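# Screw a plastic funnel snugly onto a held glass vial

## Task

Turn the plastic funnel onto the neck of the glass vial standing in its holder until it is fully seated and snug, and finish with the vial upright in place with the funnel attached. The task fails if the glass is broken by a strong squeeze, a hard press, or a drop of more than a few centimetres.

## Robot and tools

Robot: two UR-type arms, left_arm and right_arm. Each carries a Robotiq-style 140 mm gripper whose fingers can fold. Each arm stands on its own carriage on one shared floor track. left_rail carries left_arm and is always the one toward +y. right_rail carries right_arm.

Scene frame: fixed to the table. The table top is z = 0 and +z is up. +x is the direction the arms face and +y is to their left. The track lies along y at x = 0, and the table edge is at x = 0.17 m. An arm base sits at x = 0, y = its carriage position_m, z = 0.04 m. Result positions are in metres, orientations are quaternions (wxyz), and velocities are in m/s and rad/s. Gripper frame: the fingers point along its +z and close along its y. end_effector_position is the point between the closed pads, and the fingertips reach roughly 9 to 33 mm past it.

execute_actions takes "actions", which runs in order, and optional "cameras". An empty list just reports state and images. Each action can have "rows", "steps", "until" and rail commands.
- rows: up to 15 rows, one per 1/30 s control step. Each row is a single flat list of 18 numbers in [-1, 1]. The left arm's 9 come first: dx, dy, dz, rx, ry, rz, gripper position, force_limit, speed. The right arm's 9 follow in the same order, and both arms must always be filled in. dx to rz are an offset, not a pose. They count from that arm's Hand target as it was when the action began, and they use that Hand target's own axes. Every row counts from that same start, not from the row before. 1.0 means 0.6 m or 180 degrees, and rx, ry, rz form one rotation vector. To screw with the gripper pointing down, rotate about its own z (rz). All zeros re-asks for the current Hand target.
- Gripper numbers: position +1 is fully open (140 mm), about -0.8 is where the pads touch, and -1 closes until blocked. force_limit runs from about 14 N at -1 up to 58 N at +1 when closing at speed -1. speed runs from about 30 mm/s at -1 to 250 mm/s at +1, and faster closing grips much harder. For glass, use a low force_limit with a slow close, and grip near the fingertips rather than deep toward the palm. To keep a gripper unchanged, resend its last three numbers, because 0 is itself a command.
- steps: 1 to 450, default 15, and at least one per row. After the last row the arm keeps heading to that row's target.
- until: ends the action early. It reads only rail fields, e.g. {"left_rail": {"position_status": ["!=", "moving"]}}, or {"all": {"status": "ended"}} / {"any": {"status": "ended"}}. Numbers need a comparison (=, !=, <, <=, >, >=).
- Rails: {"left_rail": {"position_m": ..., "speed_m_s": ..., "acceleration_factor": ...}} sets an absolute carriage position. The range is -0.8 to 1.5 m for left_rail and -1.5 to 0.8 m for right_rail. speed_m_s is 0.01 to 1 and acceleration_factor is 0.1 to 1. {"stop": true} brakes the carriage. Keep the carriages at least 0.78 m apart. A row's target rides with its carriage, so let a drive finish before placing the gripper. Any out-of-range value rejects the whole call.

move: "target" is one 18-number row or a list of up to 15 such rows, laid out and scaled as above. Each arm's six numbers are an offset from its Hand target, and every listed row counts from that same start. "speed" is the path top speed in m/s, 0.002 to 0.5, default 0.25, and turning is capped at twice that in rad/s. "blend" is in metres and rounds corners in a list. "stop_force" is 4 to 80 N and ends an arm's path on push against its motion. It is unreliable while the gripper rotates, and you should omit it when backing off a contact. "zero" (default true) re-zeroes the sensor before the move. "blocking" false returns after 0.5 s, but it cannot be combined with stop_force. In a list, keep the finger numbers identical on every row. The result adds a "move:" line giving the ending (done, off_target, moving, held, fault) and any limits (paced, held).

Other tools:
- wait(seconds 0 to 10) lets the scene run.
- stop brakes a running move.
- zoom_image(camera, region [x0,y0,x1,y1], at most 504x504 px) enlarges part of one camera's latest image. The cameras are cam_high, cam_low and cam_close (504x504) and cam_left_wrist and cam_right_wrist (672x504).
- zero_wrist_force(arm) re-zeroes the wrist sensor.
- read_manual gives licence text.
- finished_scene(scene) ends the scene, and the result must hold without the robot.

Result lines: Hand target is the pose that the next offsets count from. Tool commands shows each gripper's present command. object_status reads 0 moving, 1 blocked while opening, 2 blocked while closing (a grip), 3 reached position or pads met. position_measured is in counts: 3 open, about 75 is 100 mm, 139 is 60 mm, 200 is 20 mm, 230 pads together. Joint positions and velocities come per arm, in order rail, shoulder pan, shoulder lift, elbow, wrist 1, wrist 2, wrist 3. Joint torques, Motor temperatures, and Wrist force/torque appear in gripper axes, with a peak line alongside. Rail fields are position_m, position_status (moving, done, contact_stop, time_out, stopped, stopped_with_arm, stopped_for_other_arm, stopped_for_other_carriage) and position_answer (taken/not_taken).

Limits and cautions:
- Each step, a commanded pose is clipped to 150 mm and 16 degrees from the measured one. Ramp offsets gradually, since sudden jumps shake held parts.
- An external force near 150 N, or joint contact torque at its limit (wrist joints 49.1 N m), stops the arm for 10 s.
- Motors heat when holding loads or straining and brake at 85 °C.
- Do not let the arms collide.
- Do not squeeze or press the vial hard, do not release anything while it moves, and nothing may fall or leave the table.
- Twisting something stiff too hard also costs. Turn the funnel in modest increments, regripping as needed, until it stops turning.

Each tool is called after "Request:" by a JSON object that holds its "fn" and its "kwargs".

## Session

Request:
{"fn": "execute_actions", "kwargs": {"actions": []}}

Scene clock: 0.00 s.
left_arm: end_effector_position=(+0.3563, +0.4786, +0.5790) position_measured=3 object_status=3 end_effector_quat_wxyz=(+0.000, +0.000, +1.000, +0.000) | right_arm: end_effector_position=(+0.3563, -0.3214, +0.5790) position_measured=3 object_status=3 end_effector_quat_wxyz=(+0.000, +0.000, +1.000, +0.000)
Joint positions: left_arm=[0.4 -0.28 -2.157 1.821 -1.235 -1.571 -0.281] | right_arm=[-0.4 -0.28 -2.157 1.821 -1.235 -1.571 -0.281]
Joint velocities: within noise
Joint torques (N m): no reading
Motor temperatures (°C): left_arm=[32 34 36 36 38 37] | right_arm=[33 30 35 39 36 39]
Wrist force (N): no reading
Wrist torque (N m): no reading
Wrist force, peak (N): no reading
Hand target: left_arm +0.3563, +0.4786, +0.5790; +0.000, +0.000, +1.000, +0.000 | right_arm +0.3563, -0.3214, +0.5790; +0.000, +0.000, +1.000, +0.000
Tool commands: left_gripper/position=+1.0 left_gripper/force_limit=+1.0 left_gripper/speed=+1.0 right_gripper/position=+1.0 right_gripper/force_limit=+1.0 right_gripper/speed=+1.0
left_rail: position_m=0.400 position_status=done
right_rail: position_m=-0.400 position_status=done

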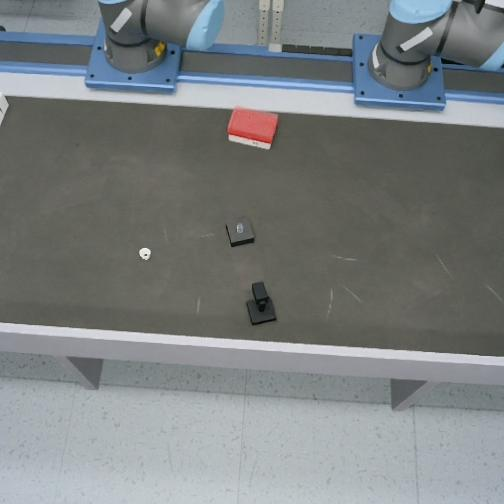

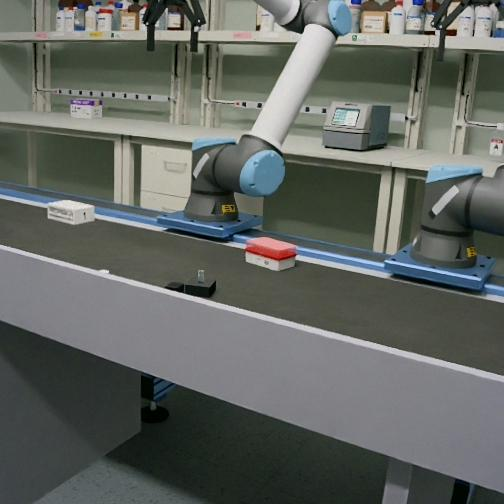

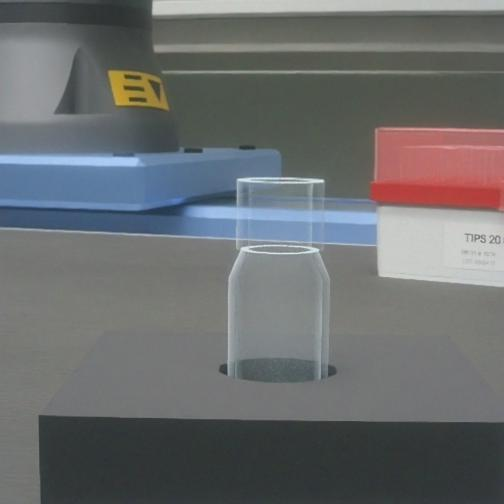

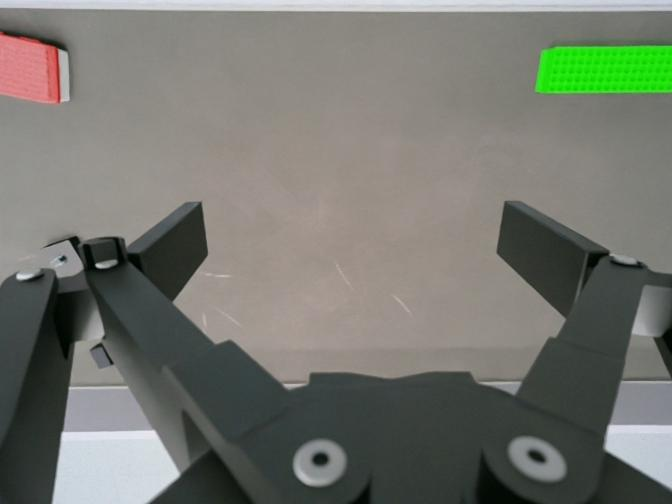

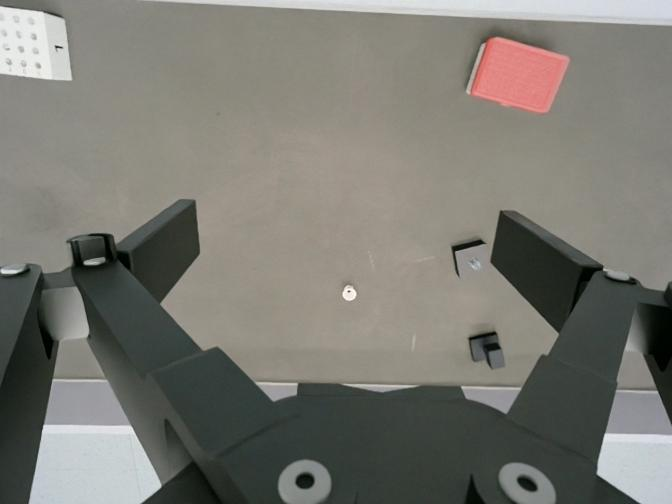

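Request:
{"fn": "zoom_image", "kwargs": {"camera": "cam_right_wrist", "region": [310, 220, 510, 370]}}

Request:
{"fn": "zoom_image", "kwargs": {"camera": "cam_high", "region": [120, 200, 280, 330]}}

Request:
{"fn": "zoom_image", "kwargs": {"camera": "cam_low", "region": [80, 240, 230, 310]}}

Scaled by 2.520 from the camera's 672x504 image, which has a finer 960x720 frame.

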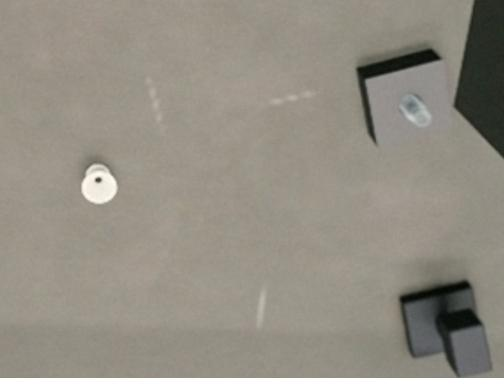

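Scaled by 3.150 from the camera's 504x504 image, which has a finer 720x720 frame.

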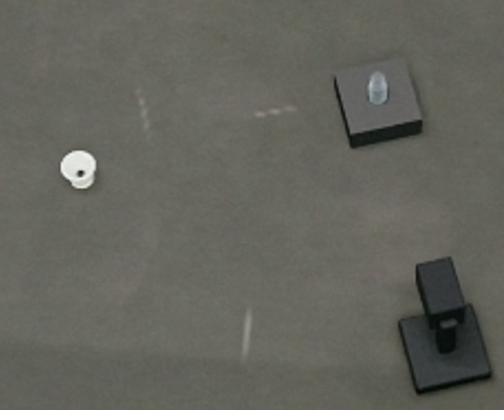

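Scaled by 3.360 from the camera's 504x504 image, which has a finer 720x720 frame.

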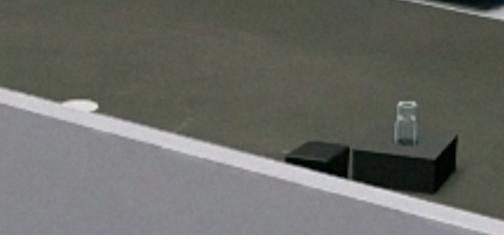

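Request:
{"fn": "move", "kwargs": {"target": [0,0,0,0,0,0,1,1,1,-0.45,-0.033,0.54,0,0,0,0.3,0,1], "speed": 0.45, "cameras": ["cam_high","cam_low","cam_right_wrist"]}}

Request:
{"fn": "zoom_image", "kwargs": {"camera": "cam_high", "region": [90, 180, 290, 340]}}

Request:
{"fn": "zoom_image", "kwargs": {"camera": "cam_right_wrist", "region": [260, 100, 460, 250]}}

Scene clock: 5.73 s.
left_arm: end_effector_position=(+0.3563, +0.4786, +0.5790) position_measured=3 object_status=3 end_effector_quat_wxyz=(+0.000, +0.000, +1.000, +0.000) | right_arm: end_effector_position=(+0.6263, -0.3412, +0.2551) position_measured=91 object_status=3 end_effector_quat_wxyz=(+0.000, +0.000, +1.000, +0.000)
Joint positions: left_arm=[0.4 -0.28 -2.157 1.821 -1.235 -1.571 -0.28] | right_arm=[-0.4 -0.187 -1.629 2.056 -1.998 -1.571 -0.187]
Joint velocities: within noise
Joint torques (N m): left_arm=[0.81 3.1 -42.32 -4.26 -0.32 -0.38] | right_arm=[7.55 -33.24 -51.11 -7.64 -3.14 3.19]
Motor temperatures (°C): left_arm=[32 34 36 36 38 37] | right_arm=[33 30 35 39 36 39]
Wrist force (N): left_arm=[0.1 0.1 -0.2] | right_arm=[-0.4 0.1 0.3]
Wrist torque (N m): left_arm=[0.01 -0.03 0.00] | right_arm=[-0.01 0.10 0.00]
Wrist force, peak (N): left_arm=[0.6 -0.6 0.1] | right_arm=[-2.5 -0.5 3.1]
Hand target: left_arm +0.3563, +0.4786, +0.5790; +0.000, +0.000, +1.000, +0.000 | right_arm +0.6264, -0.3412, +0.2550; +0.000, +0.000, +1.000, +0.000
Off the commanded pose: left_arm 0.000 m, 0 deg | right_arm 0.000 m, 0 deg.
left_rail: position_m=0.400 position_status=done
right_rail: position_m=-0.400 position_status=done
move: done
Images, in order (width x height): cam_high 504x504, cam_low 504x504, cam_right_wrist 672x504.

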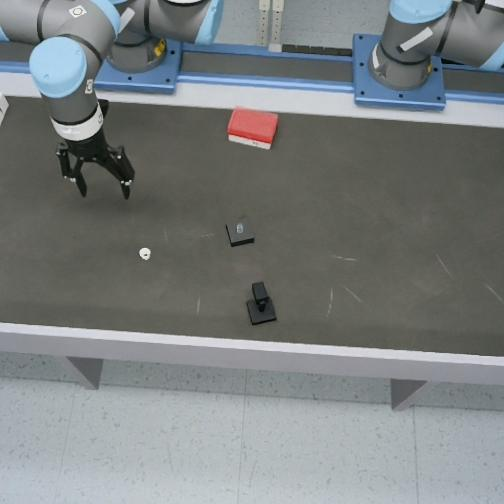

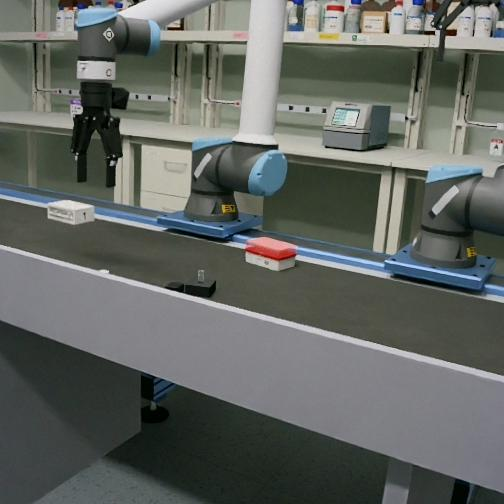

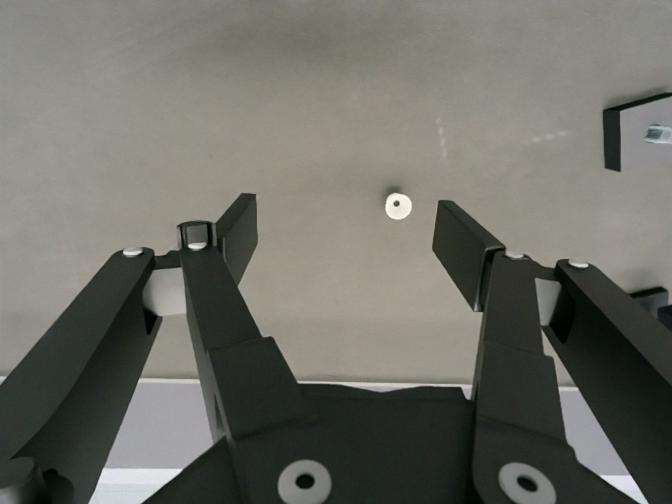

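Scaled by 2.520 from the camera's 504x504 image, which has a finer 720x720 frame.

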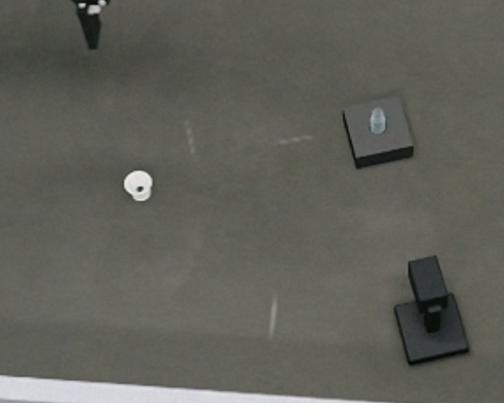

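Scaled by 2.520 from the camera's 672x504 image, which has a finer 960x720 frame.

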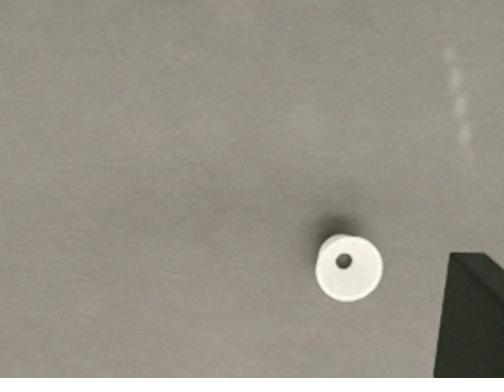

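Request:
{"fn": "move", "kwargs": {"target": [0,0,0,0,0,0,1,1,1,-0.065,0.113,0.2,0,0,0,0.3,0,1], "speed": 0.3, "cameras": ["cam_high","cam_right_wrist"]}}

Request:
{"fn": "zoom_image", "kwargs": {"camera": "cam_high", "region": [70, 150, 290, 340]}}

Request:
{"fn": "zoom_image", "kwargs": {"camera": "cam_right_wrist", "region": [230, 100, 480, 290]}}

Scene clock: 9.40 s.
left_arm: end_effector_position=(+0.3563, +0.4786, +0.5790) position_measured=3 object_status=3 end_effector_quat_wxyz=(+0.000, +0.000, +1.000, +0.000) | right_arm: end_effector_position=(+0.6653, -0.2735, +0.1351) position_measured=91 object_status=3 end_effector_quat_wxyz=(+0.000, +0.000, +1.000, +0.000)
Joint positions: left_arm=[0.4 -0.28 -2.157 1.821 -1.235 -1.571 -0.281] | right_arm=[-0.4 -0.072 -1.433 2.096 -2.234 -1.571 -0.072]
Joint velocities: within noise
Joint torques (N m): left_arm=[1.84 2.71 -40.8 -3.61 -0.1 -0.2] | right_arm=[8.07 -45.19 -44.86 -7.65 -3.22 3.14]
Motor temperatures (°C): left_arm=[32 34 36 36 38 37] | right_arm=[33 30 35 39 36 39]
Wrist force (N): left_arm=[-0.1 -0.3 0.2] | right_arm=[0.3 -0.1 0.3]
Wrist torque (N m): left_arm=[-0.06 0.03 0.00] | right_arm=[-0.06 -0.06 0.01]
Wrist force, peak (N): left_arm=[0.8 0.4 0.4] | right_arm=[-1.0 0.9 2.7]
Hand target: left_arm +0.3563, +0.4786, +0.5790; +0.000, +0.000, +1.000, +0.000 | right_arm +0.6654, -0.2734, +0.1350; +0.000, +0.000, +1.000, +0.000
Off the commanded pose: left_arm 0.000 m, 0 deg | right_arm 0.000 m, 0 deg.
left_rail: position_m=0.400 position_status=done
right_rail: position_m=-0.400 position_status=done
move: done
Images, in order (width x height): cam_high 504x504, cam_right_wrist 672x504.

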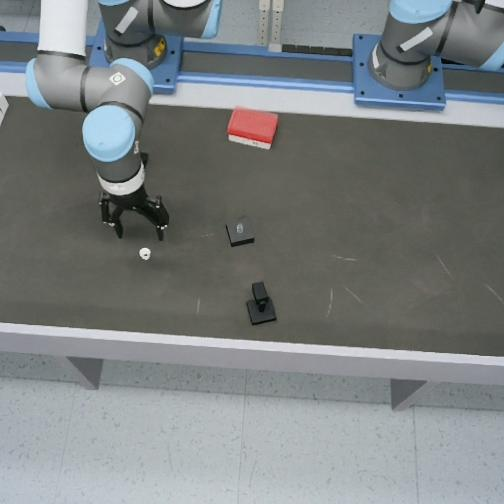

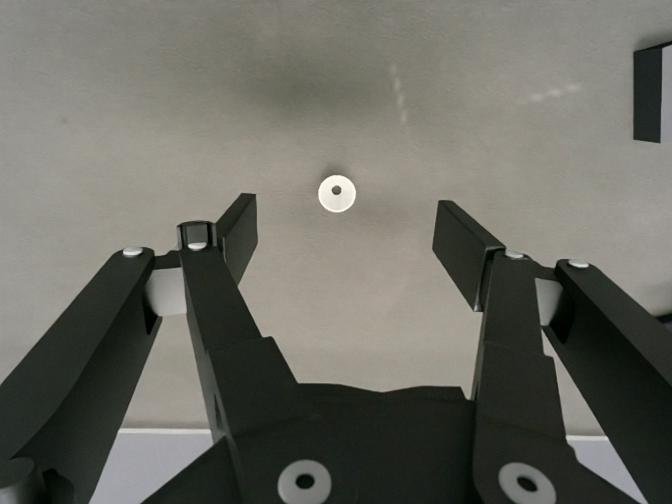

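Scaled by 2.291 from the camera's 504x504 image, which has a finer 720x720 frame.

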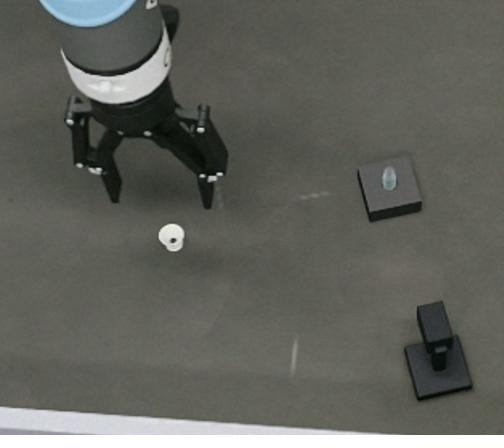

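Scaled by 2.016 from the camera's 672x504 image, which has a finer 960x720 frame.

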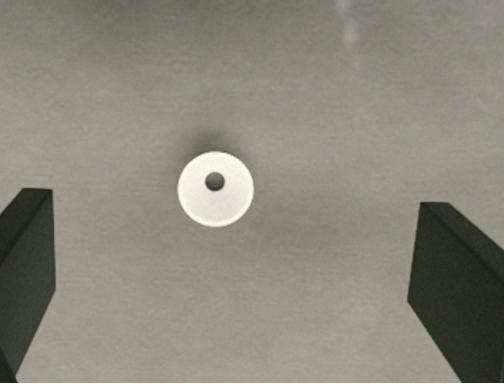

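Request:
{"fn": "move", "kwargs": {"target": [0,0,0,0,0,0,1,1,1,-0.0065,0,0.158,0,0,0,-0.15,0,0], "speed": 0.15, "cameras": ["cam_right_wrist"]}}

Request:
{"fn": "execute_actions", "kwargs": {"actions": [{"rows":[[0,0,0,0,0,0,1,1,1,0,0,0,0,0,0,-1,-0.6,-1]],"steps":60}], "cameras": ["cam_right_wrist","cam_high"]}}

Request:
{"fn": "zoom_image", "kwargs": {"camera": "cam_right_wrist", "region": [260, 130, 420, 250]}}

Scene clock: 13.17 s.
left_arm: end_effector_position=(+0.3563, +0.4786, +0.5790) position_measured=3 object_status=3 end_effector_quat_wxyz=(+0.000, +0.000, +1.000, +0.000) | right_arm: end_effector_position=(+0.6693, -0.2734, +0.0403) position_measured=148 object_status=3 end_effector_quat_wxyz=(+0.000, +0.000, +1.000, +0.000)
Joint positions: left_arm=[0.4 -0.28 -2.157 1.821 -1.235 -1.571 -0.28] | right_arm=[-0.4 -0.072 -1.302 2.155 -2.424 -1.571 -0.072]
Joint velocities: within noise
Joint torques (N m): left_arm=[2.2 7.77 -39.13 -3.73 -0.02 -0.43] | right_arm=[6.87 -49.13 -26.41 -7.33 -2.65 3.03]
Motor temperatures (°C): left_arm=[32 34 36 36 38 37] | right_arm=[33 30 35 39 36 39]
Wrist force (N): left_arm=[0.0 0.3 0.2] | right_arm=[0.4 -0.2 0.2]
Wrist torque (N m): left_arm=[0.08 0.00 0.00] | right_arm=[-0.10 -0.10 0.03]
Wrist force, peak (N): left_arm=[-0.1 -0.5 0.6] | right_arm=[-0.1 -0.3 2.2]
Hand target: left_arm +0.3563, +0.4786, +0.5790; +0.000, +0.000, +1.000, +0.000 | right_arm +0.6693, -0.2734, +0.0402; +0.000, +0.000, +1.000, +0.000
Off the commanded pose: left_arm 0.000 m, 0 deg | right_arm 0.000 m, 0 deg.
left_rail: position_m=0.400 position_status=done
right_rail: position_m=-0.400 position_status=done
move: done
Images, in order (width x height): cam_right_wrist 672x504.

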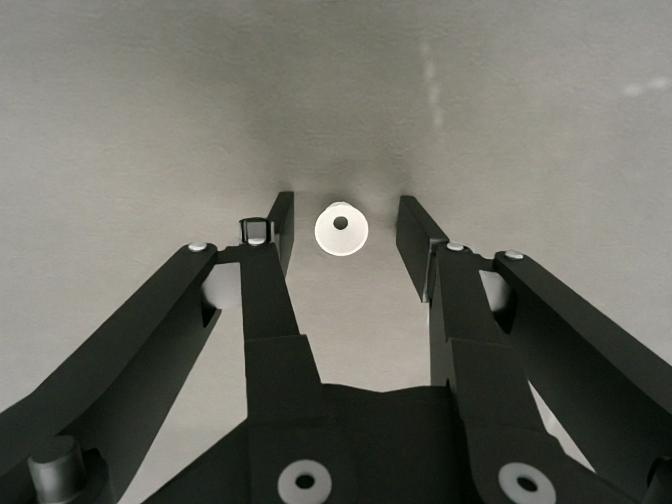

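Scene clock: 15.37 s.
left_arm: end_effector_position=(+0.3563, +0.4786, +0.5790) position_measured=3 object_status=3 end_effector_quat_wxyz=(+0.000, +0.000, +1.000, +0.000) | right_arm: end_effector_position=(+0.6693, -0.2734, +0.0402) position_measured=194 object_status=2 end_effector_quat_wxyz=(+0.000, +0.000, +1.000, +0.000)
Joint positions: left_arm=[0.4 -0.28 -2.157 1.821 -1.235 -1.571 -0.281] | right_arm=[-0.4 -0.072 -1.302 2.155 -2.424 -1.571 -0.072]
Joint velocities: within noise
Joint torques (N m): left_arm=[3.2 6.24 -37.33 -3.5 -0.39 -0.58] | right_arm=[4.71 -50.65 -28.43 -6.25 -2.48 3.1]
Motor temperatures (°C): left_arm=[32 34 36 36 38 37] | right_arm=[33 30 35 39 36 39]
Wrist force (N): left_arm=[0.2 0.0 -0.2] | right_arm=[0.5 -0.3 -4.0]
Wrist torque (N m): left_arm=[0.00 -0.05 -0.01] | right_arm=[-0.11 -0.04 0.03]
Wrist force, peak (N): left_arm=[0.5 -0.4 0.3] | right_arm=[0.7 -0.8 -4.6]
Hand target: left_arm +0.3563, +0.4786, +0.5790; +0.000, +0.000, +1.000, +0.000 | right_arm +0.6693, -0.2734, +0.0402; +0.000, +0.000, +1.000, +0.000
Off the commanded pose: left_arm 0.000 m, 0 deg | right_arm 0.000 m, 0 deg.
left_rail: position_m=0.400 position_status=done
right_rail: position_m=-0.400 position_status=done
Images, in order (width x height): cam_high 504x504, cam_right_wrist 672x504.

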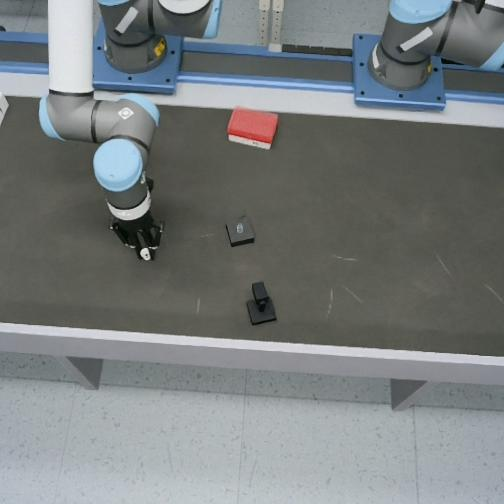

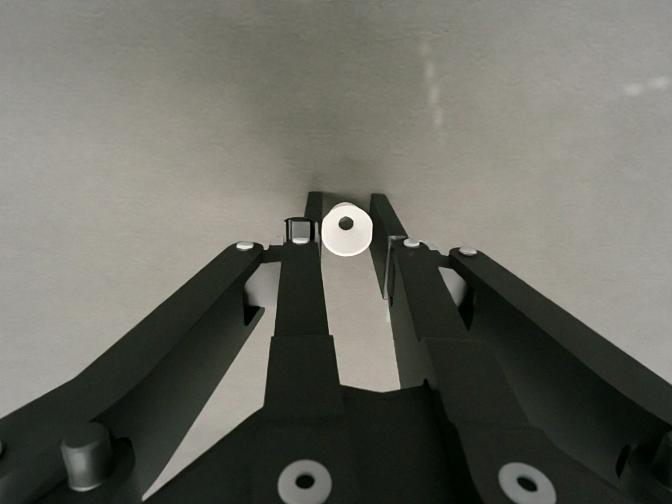

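Scaled by 3.150 from the camera's 672x504 image, which has a finer 960x720 frame.

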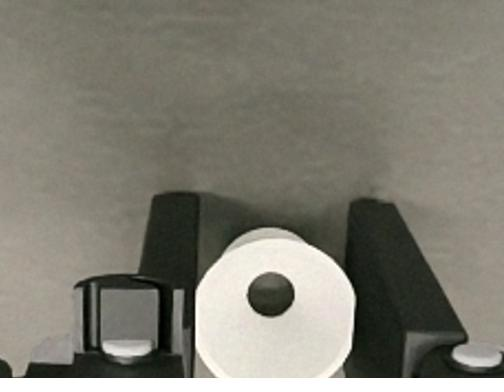

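Request:
{"fn": "move", "kwargs": {"target": [[0,0,0,0,0,0,1,1,1,0.01,0.03,-0.1,0,0,-0.08,-1,-0.6,-1],[0,0,0,0,0,0,1,1,1,0.14,0.375,-0.265,0,0,-0.944,-1,-0.6,-1]], "speed": 0.5, "blend": 0.03, "cameras": ["cam_right_wrist","cam_high","cam_close"]}}

Request:
{"fn": "zoom_image", "kwargs": {"camera": "cam_right_wrist", "region": [260, 90, 440, 250]}}

Scene clock: 20.57 s.
left_arm: end_effector_position=(+0.3563, +0.4786, +0.5790) position_measured=3 object_status=3 end_effector_quat_wxyz=(+0.000, +0.000, +1.000, +0.000) | right_arm: end_effector_position=(+0.5853, -0.0484, +0.1992) position_measured=194 object_status=2 end_effector_quat_wxyz=(+0.000, +0.996, -0.088, +0.000)
Joint positions: left_arm=[0.4 -0.28 -2.157 1.821 -1.235 -1.571 -0.281] | right_arm=[-0.4 0.283 -1.491 2.027 -2.106 -1.571 -2.683]
Joint velocities: within noise
Joint torques (N m): left_arm=[2.49 10.46 -38.56 -3.09 -0.45 -0.44] | right_arm=[7.47 -72.14 -48.27 -1.99 3.72 -3.17]
Motor temperatures (°C): left_arm=[32 34 36 36 38 37] | right_arm=[33 30 35 39 36 39]
Wrist force (N): left_arm=[0.0 -0.4 0.2] | right_arm=[0.0 -0.1 0.6]
Wrist torque (N m): left_arm=[-0.08 -0.01 0.00] | right_arm=[-0.04 0.00 0.06]
Wrist force, peak (N): left_arm=[0.0 -0.6 0.8] | right_arm=[0.5 0.0 -4.5]
Hand target: left_arm +0.3563, +0.4786, +0.5790; +0.000, +0.000, +1.000, +0.000 | right_arm +0.5853, -0.0484, +0.1992; +0.000, +0.996, -0.088, +0.000
Off the commanded pose: left_arm 0.000 m, 0 deg | right_arm 0.000 m, 0 deg.
left_rail: position_m=0.400 position_status=done
right_rail: position_m=-0.400 position_status=done
move: done
Images, in order (width x height): cam_high 504x504, cam_close 504x504, cam_right_wrist 672x504.

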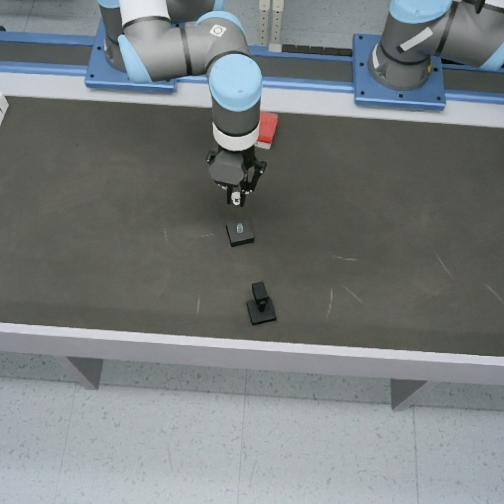

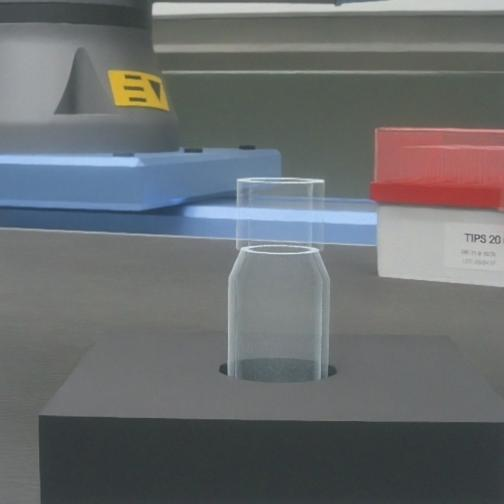

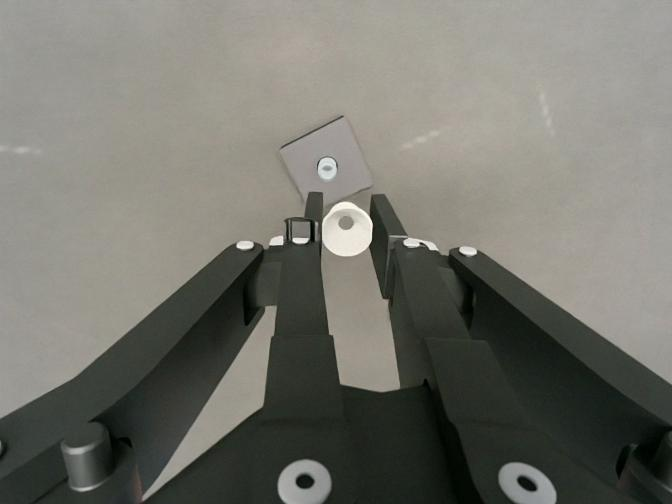

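Scaled by 2.800 from the camera's 672x504 image, which has a finer 960x720 frame.

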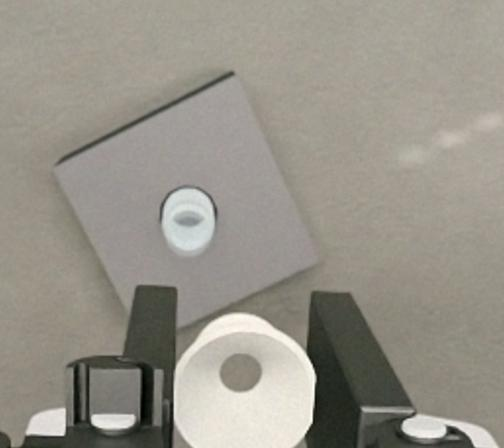

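Request:
{"fn": "zoom_image", "kwargs": {"camera": "cam_right_wrist", "region": [300, 140, 356, 200]}}

Request:
{"fn": "zoom_image", "kwargs": {"camera": "cam_high", "region": [210, 180, 270, 260]}}

Scaled by 8.400 from the camera's 672x504 image, which has a finer 960x720 frame.

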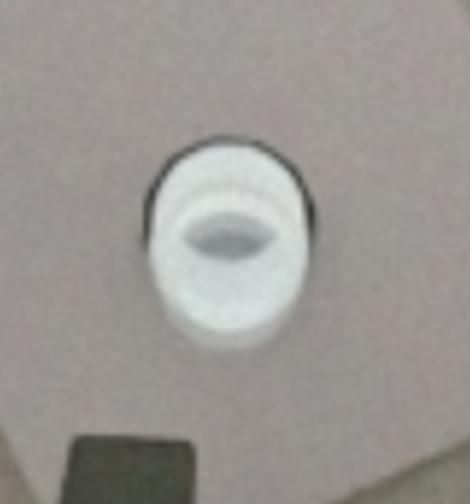

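Scaled by 6.300 from the camera's 504x504 image, which has a finer 720x720 frame.

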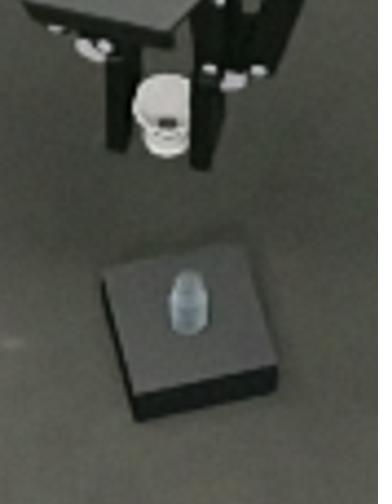

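Request:
{"fn": "move", "kwargs": {"target": [0,0,0,0,0,0,1,1,1,0.009,-0.010,0.142,0,0,0,-1,-0.6,-1], "speed": 0.12, "cameras": ["cam_right_wrist","cam_high","cam_close"]}}

Request:
{"fn": "zoom_image", "kwargs": {"camera": "cam_right_wrist", "region": [290, 150, 400, 250]}}

Request:
{"fn": "zoom_image", "kwargs": {"camera": "cam_high", "region": [210, 180, 270, 260]}}

Scene clock: 25.37 s.
left_arm: end_effector_position=(+0.3563, +0.4786, +0.5790) position_measured=3 object_status=3 end_effector_quat_wxyz=(+0.000, +0.000, +1.000, +0.000) | right_arm: end_effector_position=(+0.5916, -0.0435, +0.1141) position_measured=194 object_status=2 end_effector_quat_wxyz=(+0.000, +0.996, -0.088, +0.000)
Joint positions: left_arm=[0.4 -0.28 -2.157 1.821 -1.235 -1.571 -0.28] | right_arm=[-0.4 0.287 -1.388 2.088 -2.272 -1.571 -2.678]
Joint velocities: within noise
Joint torques (N m): left_arm=[0.75 11.82 -38 -3.47 -0.35 -0.68] | right_arm=[9.31 -49.85 -31.32 -7.87 3.22 3.01]
Motor temperatures (°C): left_arm=[32 34 36 36 38 37] | right_arm=[33 30 35 39 36 39]
Wrist force (N): left_arm=[0.3 -0.1 0.1] | right_arm=[0.3 -0.4 0.0]
Wrist torque (N m): left_arm=[-0.02 -0.07 -0.01] | right_arm=[-0.10 -0.05 0.03]
Wrist force, peak (N): left_arm=[-0.1 0.1 0.9] | right_arm=[-0.4 -0.4 2.0]
Hand target: left_arm +0.3563, +0.4786, +0.5790; +0.000, +0.000, +1.000, +0.000 | right_arm +0.5916, -0.0435, +0.1140; +0.000, +0.996, -0.088, +0.000
Off the commanded pose: left_arm 0.000 m, 0 deg | right_arm 0.000 m, 0 deg.
left_rail: position_m=0.400 position_status=done
right_rail: position_m=-0.400 position_status=done
move: done
Images, in order (width x height): cam_high 504x504, cam_close 504x504, cam_right_wrist 672x504.

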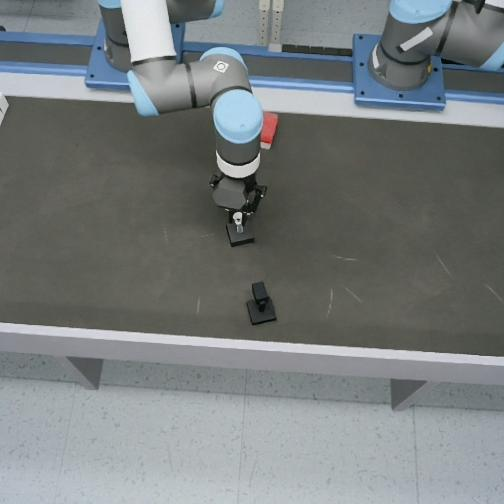

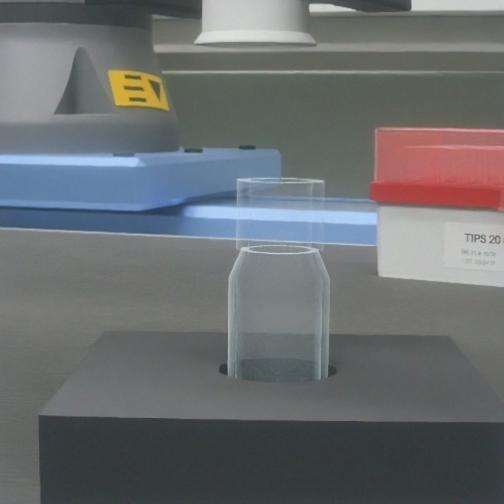

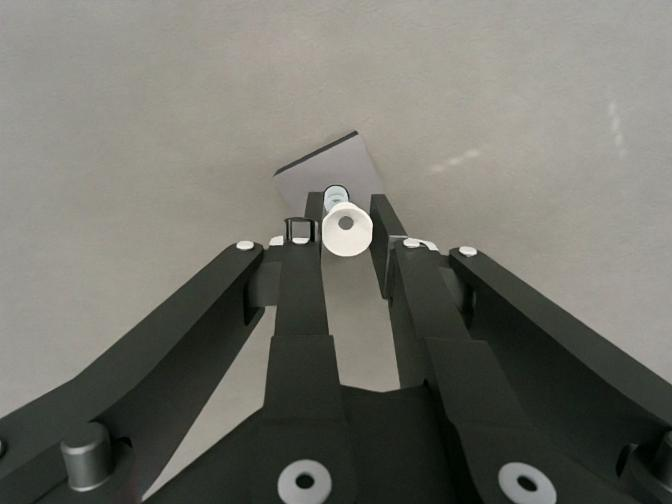

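Scaled by 4.582 from the camera's 672x504 image, which has a finer 960x720 frame.

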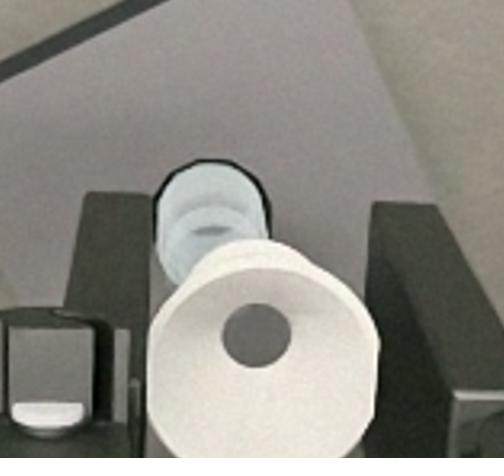

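Scaled by 6.300 from the camera's 504x504 image, which has a finer 720x720 frame.

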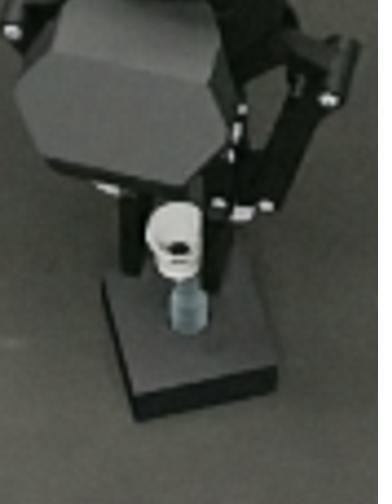

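Request:
{"fn": "move", "kwargs": {"target": [0,0,0,0,0,0,1,1,1,0,-0.006,0.0267,0,0,0,-1,-0.6,-1], "speed": 0.1, "cameras": ["cam_right_wrist","cam_close"]}}

Request:
{"fn": "zoom_image", "kwargs": {"camera": "cam_right_wrist", "region": [290, 150, 400, 250]}}

Request:
{"fn": "zoom_image", "kwargs": {"camera": "cam_close", "region": [180, 60, 380, 260]}}

Scene clock: 28.00 s.
left_arm: end_effector_position=(+0.3563, +0.4786, +0.5790) position_measured=3 object_status=3 end_effector_quat_wxyz=(+0.000, +0.000, +1.000, +0.000) | right_arm: end_effector_position=(+0.5923, -0.0399, +0.0981) position_measured=194 object_status=2 end_effector_quat_wxyz=(+0.000, +0.996, -0.088, +0.000)
Joint positions: left_arm=[0.4 -0.28 -2.157 1.821 -1.235 -1.571 -0.281] | right_arm=[-0.4 0.292 -1.364 2.096 -2.302 -1.571 -2.673]
Joint velocities: within noise
Joint torques (N m): left_arm=[1.17 12.16 -37.03 -3.45 -0.66 -0.45] | right_arm=[6.62 -49.13 -30.57 -7.95 1.76 3.03]
Motor temperatures (°C): left_arm=[32 34 36 36 38 37] | right_arm=[33 30 35 39 36 39]
Wrist force (N): left_arm=[0.0 -0.3 0.4] | right_arm=[0.1 -0.6 0.0]
Wrist torque (N m): left_arm=[-0.07 0.00 0.00] | right_arm=[-0.14 -0.02 0.03]
Wrist force, peak (N): left_arm=[0.3 -0.1 0.8] | right_arm=[0.4 0.2 0.9]
Hand target: left_arm +0.3563, +0.4786, +0.5790; +0.000, +0.000, +1.000, +0.000 | right_arm +0.5923, -0.0399, +0.0980; +0.000, +0.996, -0.088, +0.000
Off the commanded pose: left_arm 0.000 m, 0 deg | right_arm 0.000 m, 0 deg.
left_rail: position_m=0.400 position_status=done
right_rail: position_m=-0.400 position_status=done
move: done
Images, in order (width x height): cam_close 504x504, cam_right_wrist 672x504.

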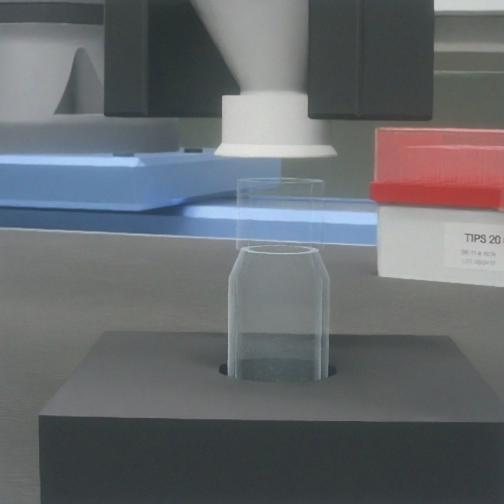

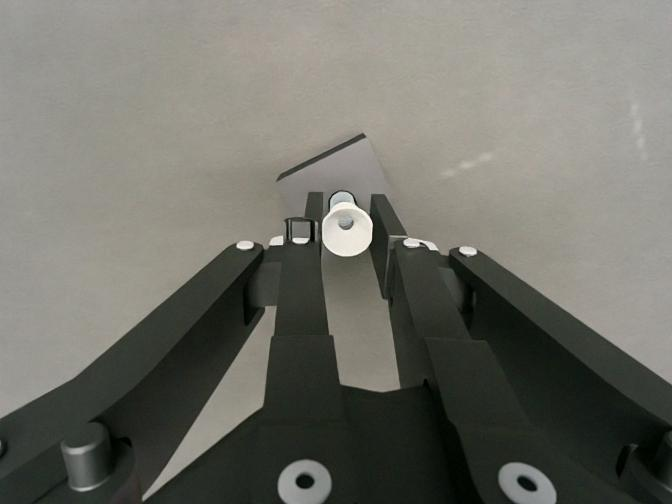

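Scaled by 4.582 from the camera's 672x504 image, which has a finer 960x720 frame.

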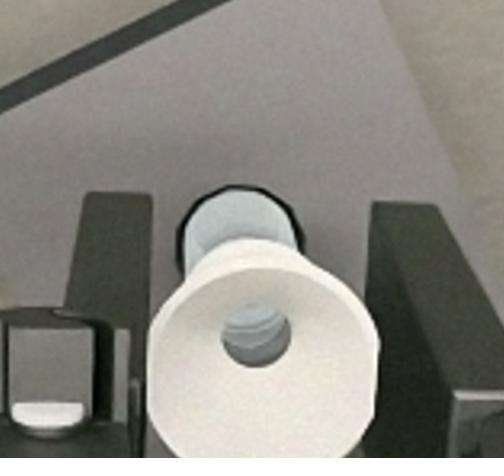

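Scaled by 2.520 from the camera's 504x504 image, which has a finer 720x720 frame.

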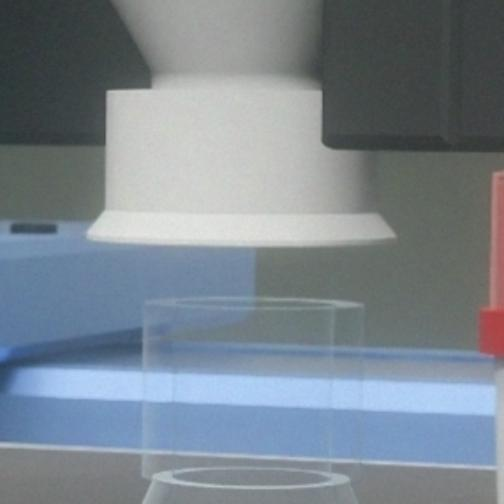

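Request:
{"fn": "move", "kwargs": {"target": [0,0,0,0,0,0,1,1,1,0,-0.0012,0.0167,0,0,0,-1,-0.6,-1], "speed": 0.012, "stop_force": 4, "cameras": ["cam_close"]}}

Request:
{"fn": "zoom_image", "kwargs": {"camera": "cam_close", "region": [180, 60, 380, 260]}}

Scene clock: 31.47 s.
left_arm: end_effector_position=(+0.3563, +0.4786, +0.5790) position_measured=3 object_status=3 end_effector_quat_wxyz=(+0.000, +0.000, +1.000, +0.000) | right_arm: end_effector_position=(+0.5924, -0.0393, +0.0894) position_measured=194 object_status=2 end_effector_quat_wxyz=(+0.000, +0.996, -0.088, +0.000)
Joint positions: left_arm=[0.4 -0.28 -2.157 1.821 -1.235 -1.571 -0.28] | right_arm=[-0.4 0.293 -1.353 2.101 -2.319 -1.571 -2.673]
Joint velocities: within noise
Joint torques (N m): left_arm=[-1.31 13.98 -38.36 -3.3 -0.64 -0.71] | right_arm=[-9.51 -77.82 -41.8 -2.27 -0.21 -1.31]
Motor temperatures (°C): left_arm=[32 34 36 36 38 37] | right_arm=[33 30 35 39 36 39]
Wrist force (N): left_arm=[-0.1 -0.1 0.1] | right_arm=[0.2 -0.1 -0.6]
Wrist torque (N m): left_arm=[-0.02 0.02 0.00] | right_arm=[-0.08 -0.05 0.02]
Wrist force, peak (N): left_arm=[0.5 0.2 0.6] | right_arm=[0.2 0.2 -5.3]
Hand target: left_arm +0.3563, +0.4786, +0.5790; +0.000, +0.000, +1.000, +0.000 | right_arm +0.5924, -0.0393, +0.0894; +0.000, +0.996, -0.088, +0.000 (not the last commanded pose)
Off the commanded pose: left_arm 0.000 m, 0 deg | right_arm 0.001 m, 0 deg.
left_rail: position_m=0.400 position_status=done
right_rail: position_m=-0.400 position_status=done
move: contact (right_arm)
Images, in order (width x height): cam_close 504x504.

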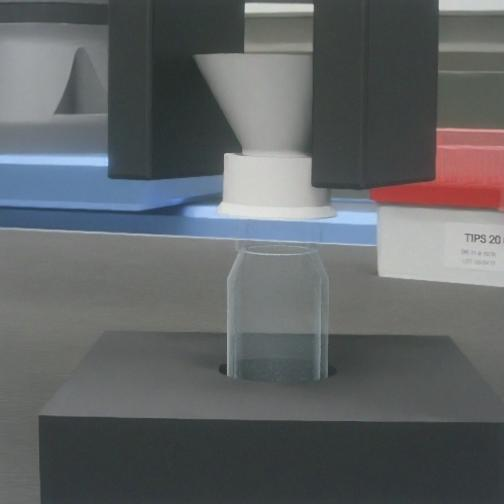

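Scaled by 2.520 from the camera's 504x504 image, which has a finer 720x720 frame.

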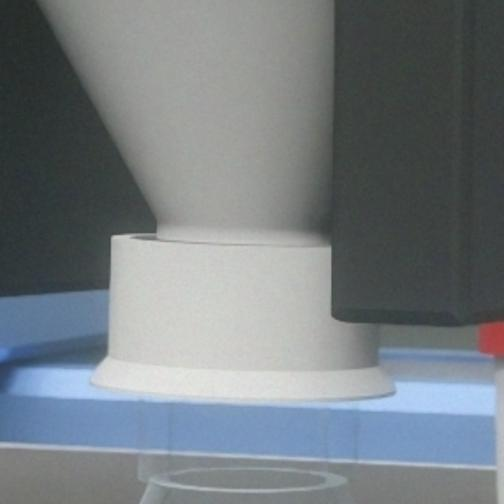

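Request:
{"fn": "move", "kwargs": {"target": [[0,0,0,0,0,0,1,1,1,0,0,0.0018,0,0,0.64,-1,-0.6,-1],[0,0,0,0,0,0,1,1,1,0,0,0.0031,0,0,-0.72,-1,-0.6,-1],[0,0,0,0,0,0,1,1,1,0,0,0.0044,0,0,-0.08,-1,-0.6,-1]], "speed": 0.5, "blend": 0.01, "cameras": ["cam_close","cam_right_wrist"]}}

Request:
{"fn": "zoom_image", "kwargs": {"camera": "cam_close", "region": [180, 60, 380, 260]}}

Scene clock: 40.00 s.
left_arm: end_effector_position=(+0.3563, +0.4786, +0.5790) position_measured=3 object_status=3 end_effector_quat_wxyz=(+0.000, +0.000, +1.000, +0.000) | right_arm: end_effector_position=(+0.5924, -0.0393, +0.0867) position_measured=194 object_status=2 end_effector_quat_wxyz=(+0.000, +0.999, +0.038, +0.000)
Joint positions: left_arm=[0.4 -0.28 -2.157 1.821 -1.235 -1.571 -0.281] | right_arm=[-0.4 0.293 -1.349 2.103 -2.325 -1.571 3.359]
Joint velocities: within noise
Joint torques (N m): left_arm=[-0.48 14.6 -38.94 -3.5 -0.75 -0.25] | right_arm=[7.51 -49.97 -41.8 -2.11 -3.03 2.84]
Motor temperatures (°C): left_arm=[32 34 36 36 38 37] | right_arm=[33 30 35 39 36 39]
Wrist force (N): left_arm=[0.3 0.0 -0.1] | right_arm=[0.1 -0.4 -0.7]
Wrist torque (N m): left_arm=[-0.01 -0.06 -0.01] | right_arm=[-0.05 -0.07 0.00]
Wrist force, peak (N): left_arm=[0.2 -0.7 0.7] | right_arm=[1.6 -1.3 -5.9]
Hand target: left_arm +0.3563, +0.4786, +0.5790; +0.000, +0.000, +1.000, +0.000 | right_arm +0.5924, -0.0393, +0.0867; +0.000, +0.999, +0.038, +0.000
Off the commanded pose: left_arm 0.000 m, 0 deg | right_arm 0.000 m, 0 deg.
left_rail: position_m=0.400 position_status=done
right_rail: position_m=-0.400 position_status=done
move: done; blend cut to 0 m at target 1
Images, in order (width x height): cam_close 504x504, cam_right_wrist 672x504.

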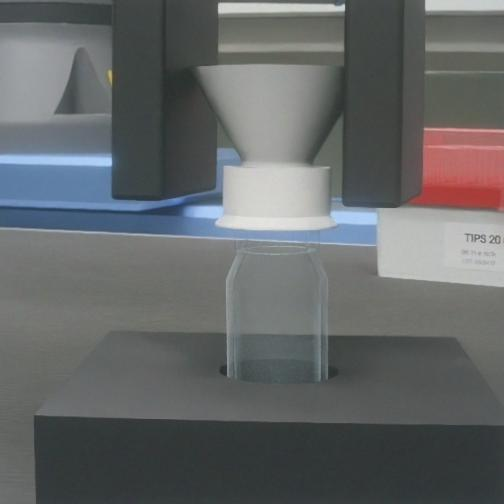

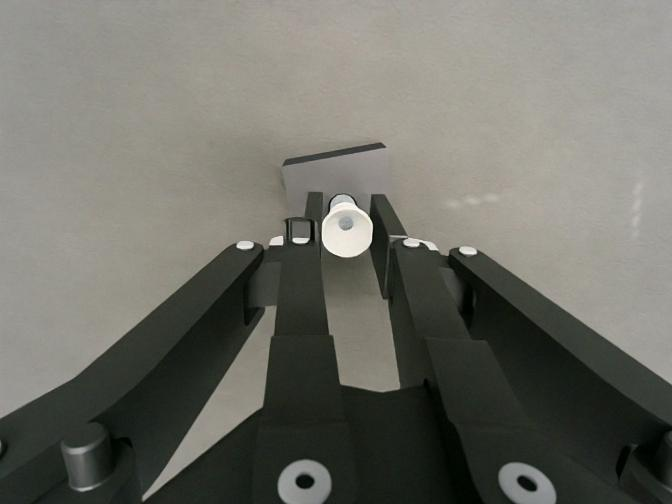

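Scaled by 2.520 from the camera's 504x504 image, which has a finer 720x720 frame.

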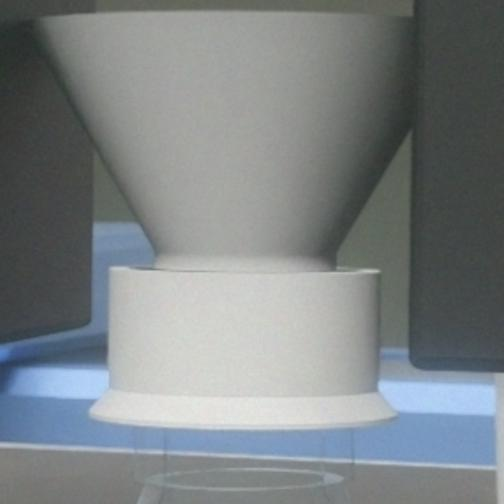

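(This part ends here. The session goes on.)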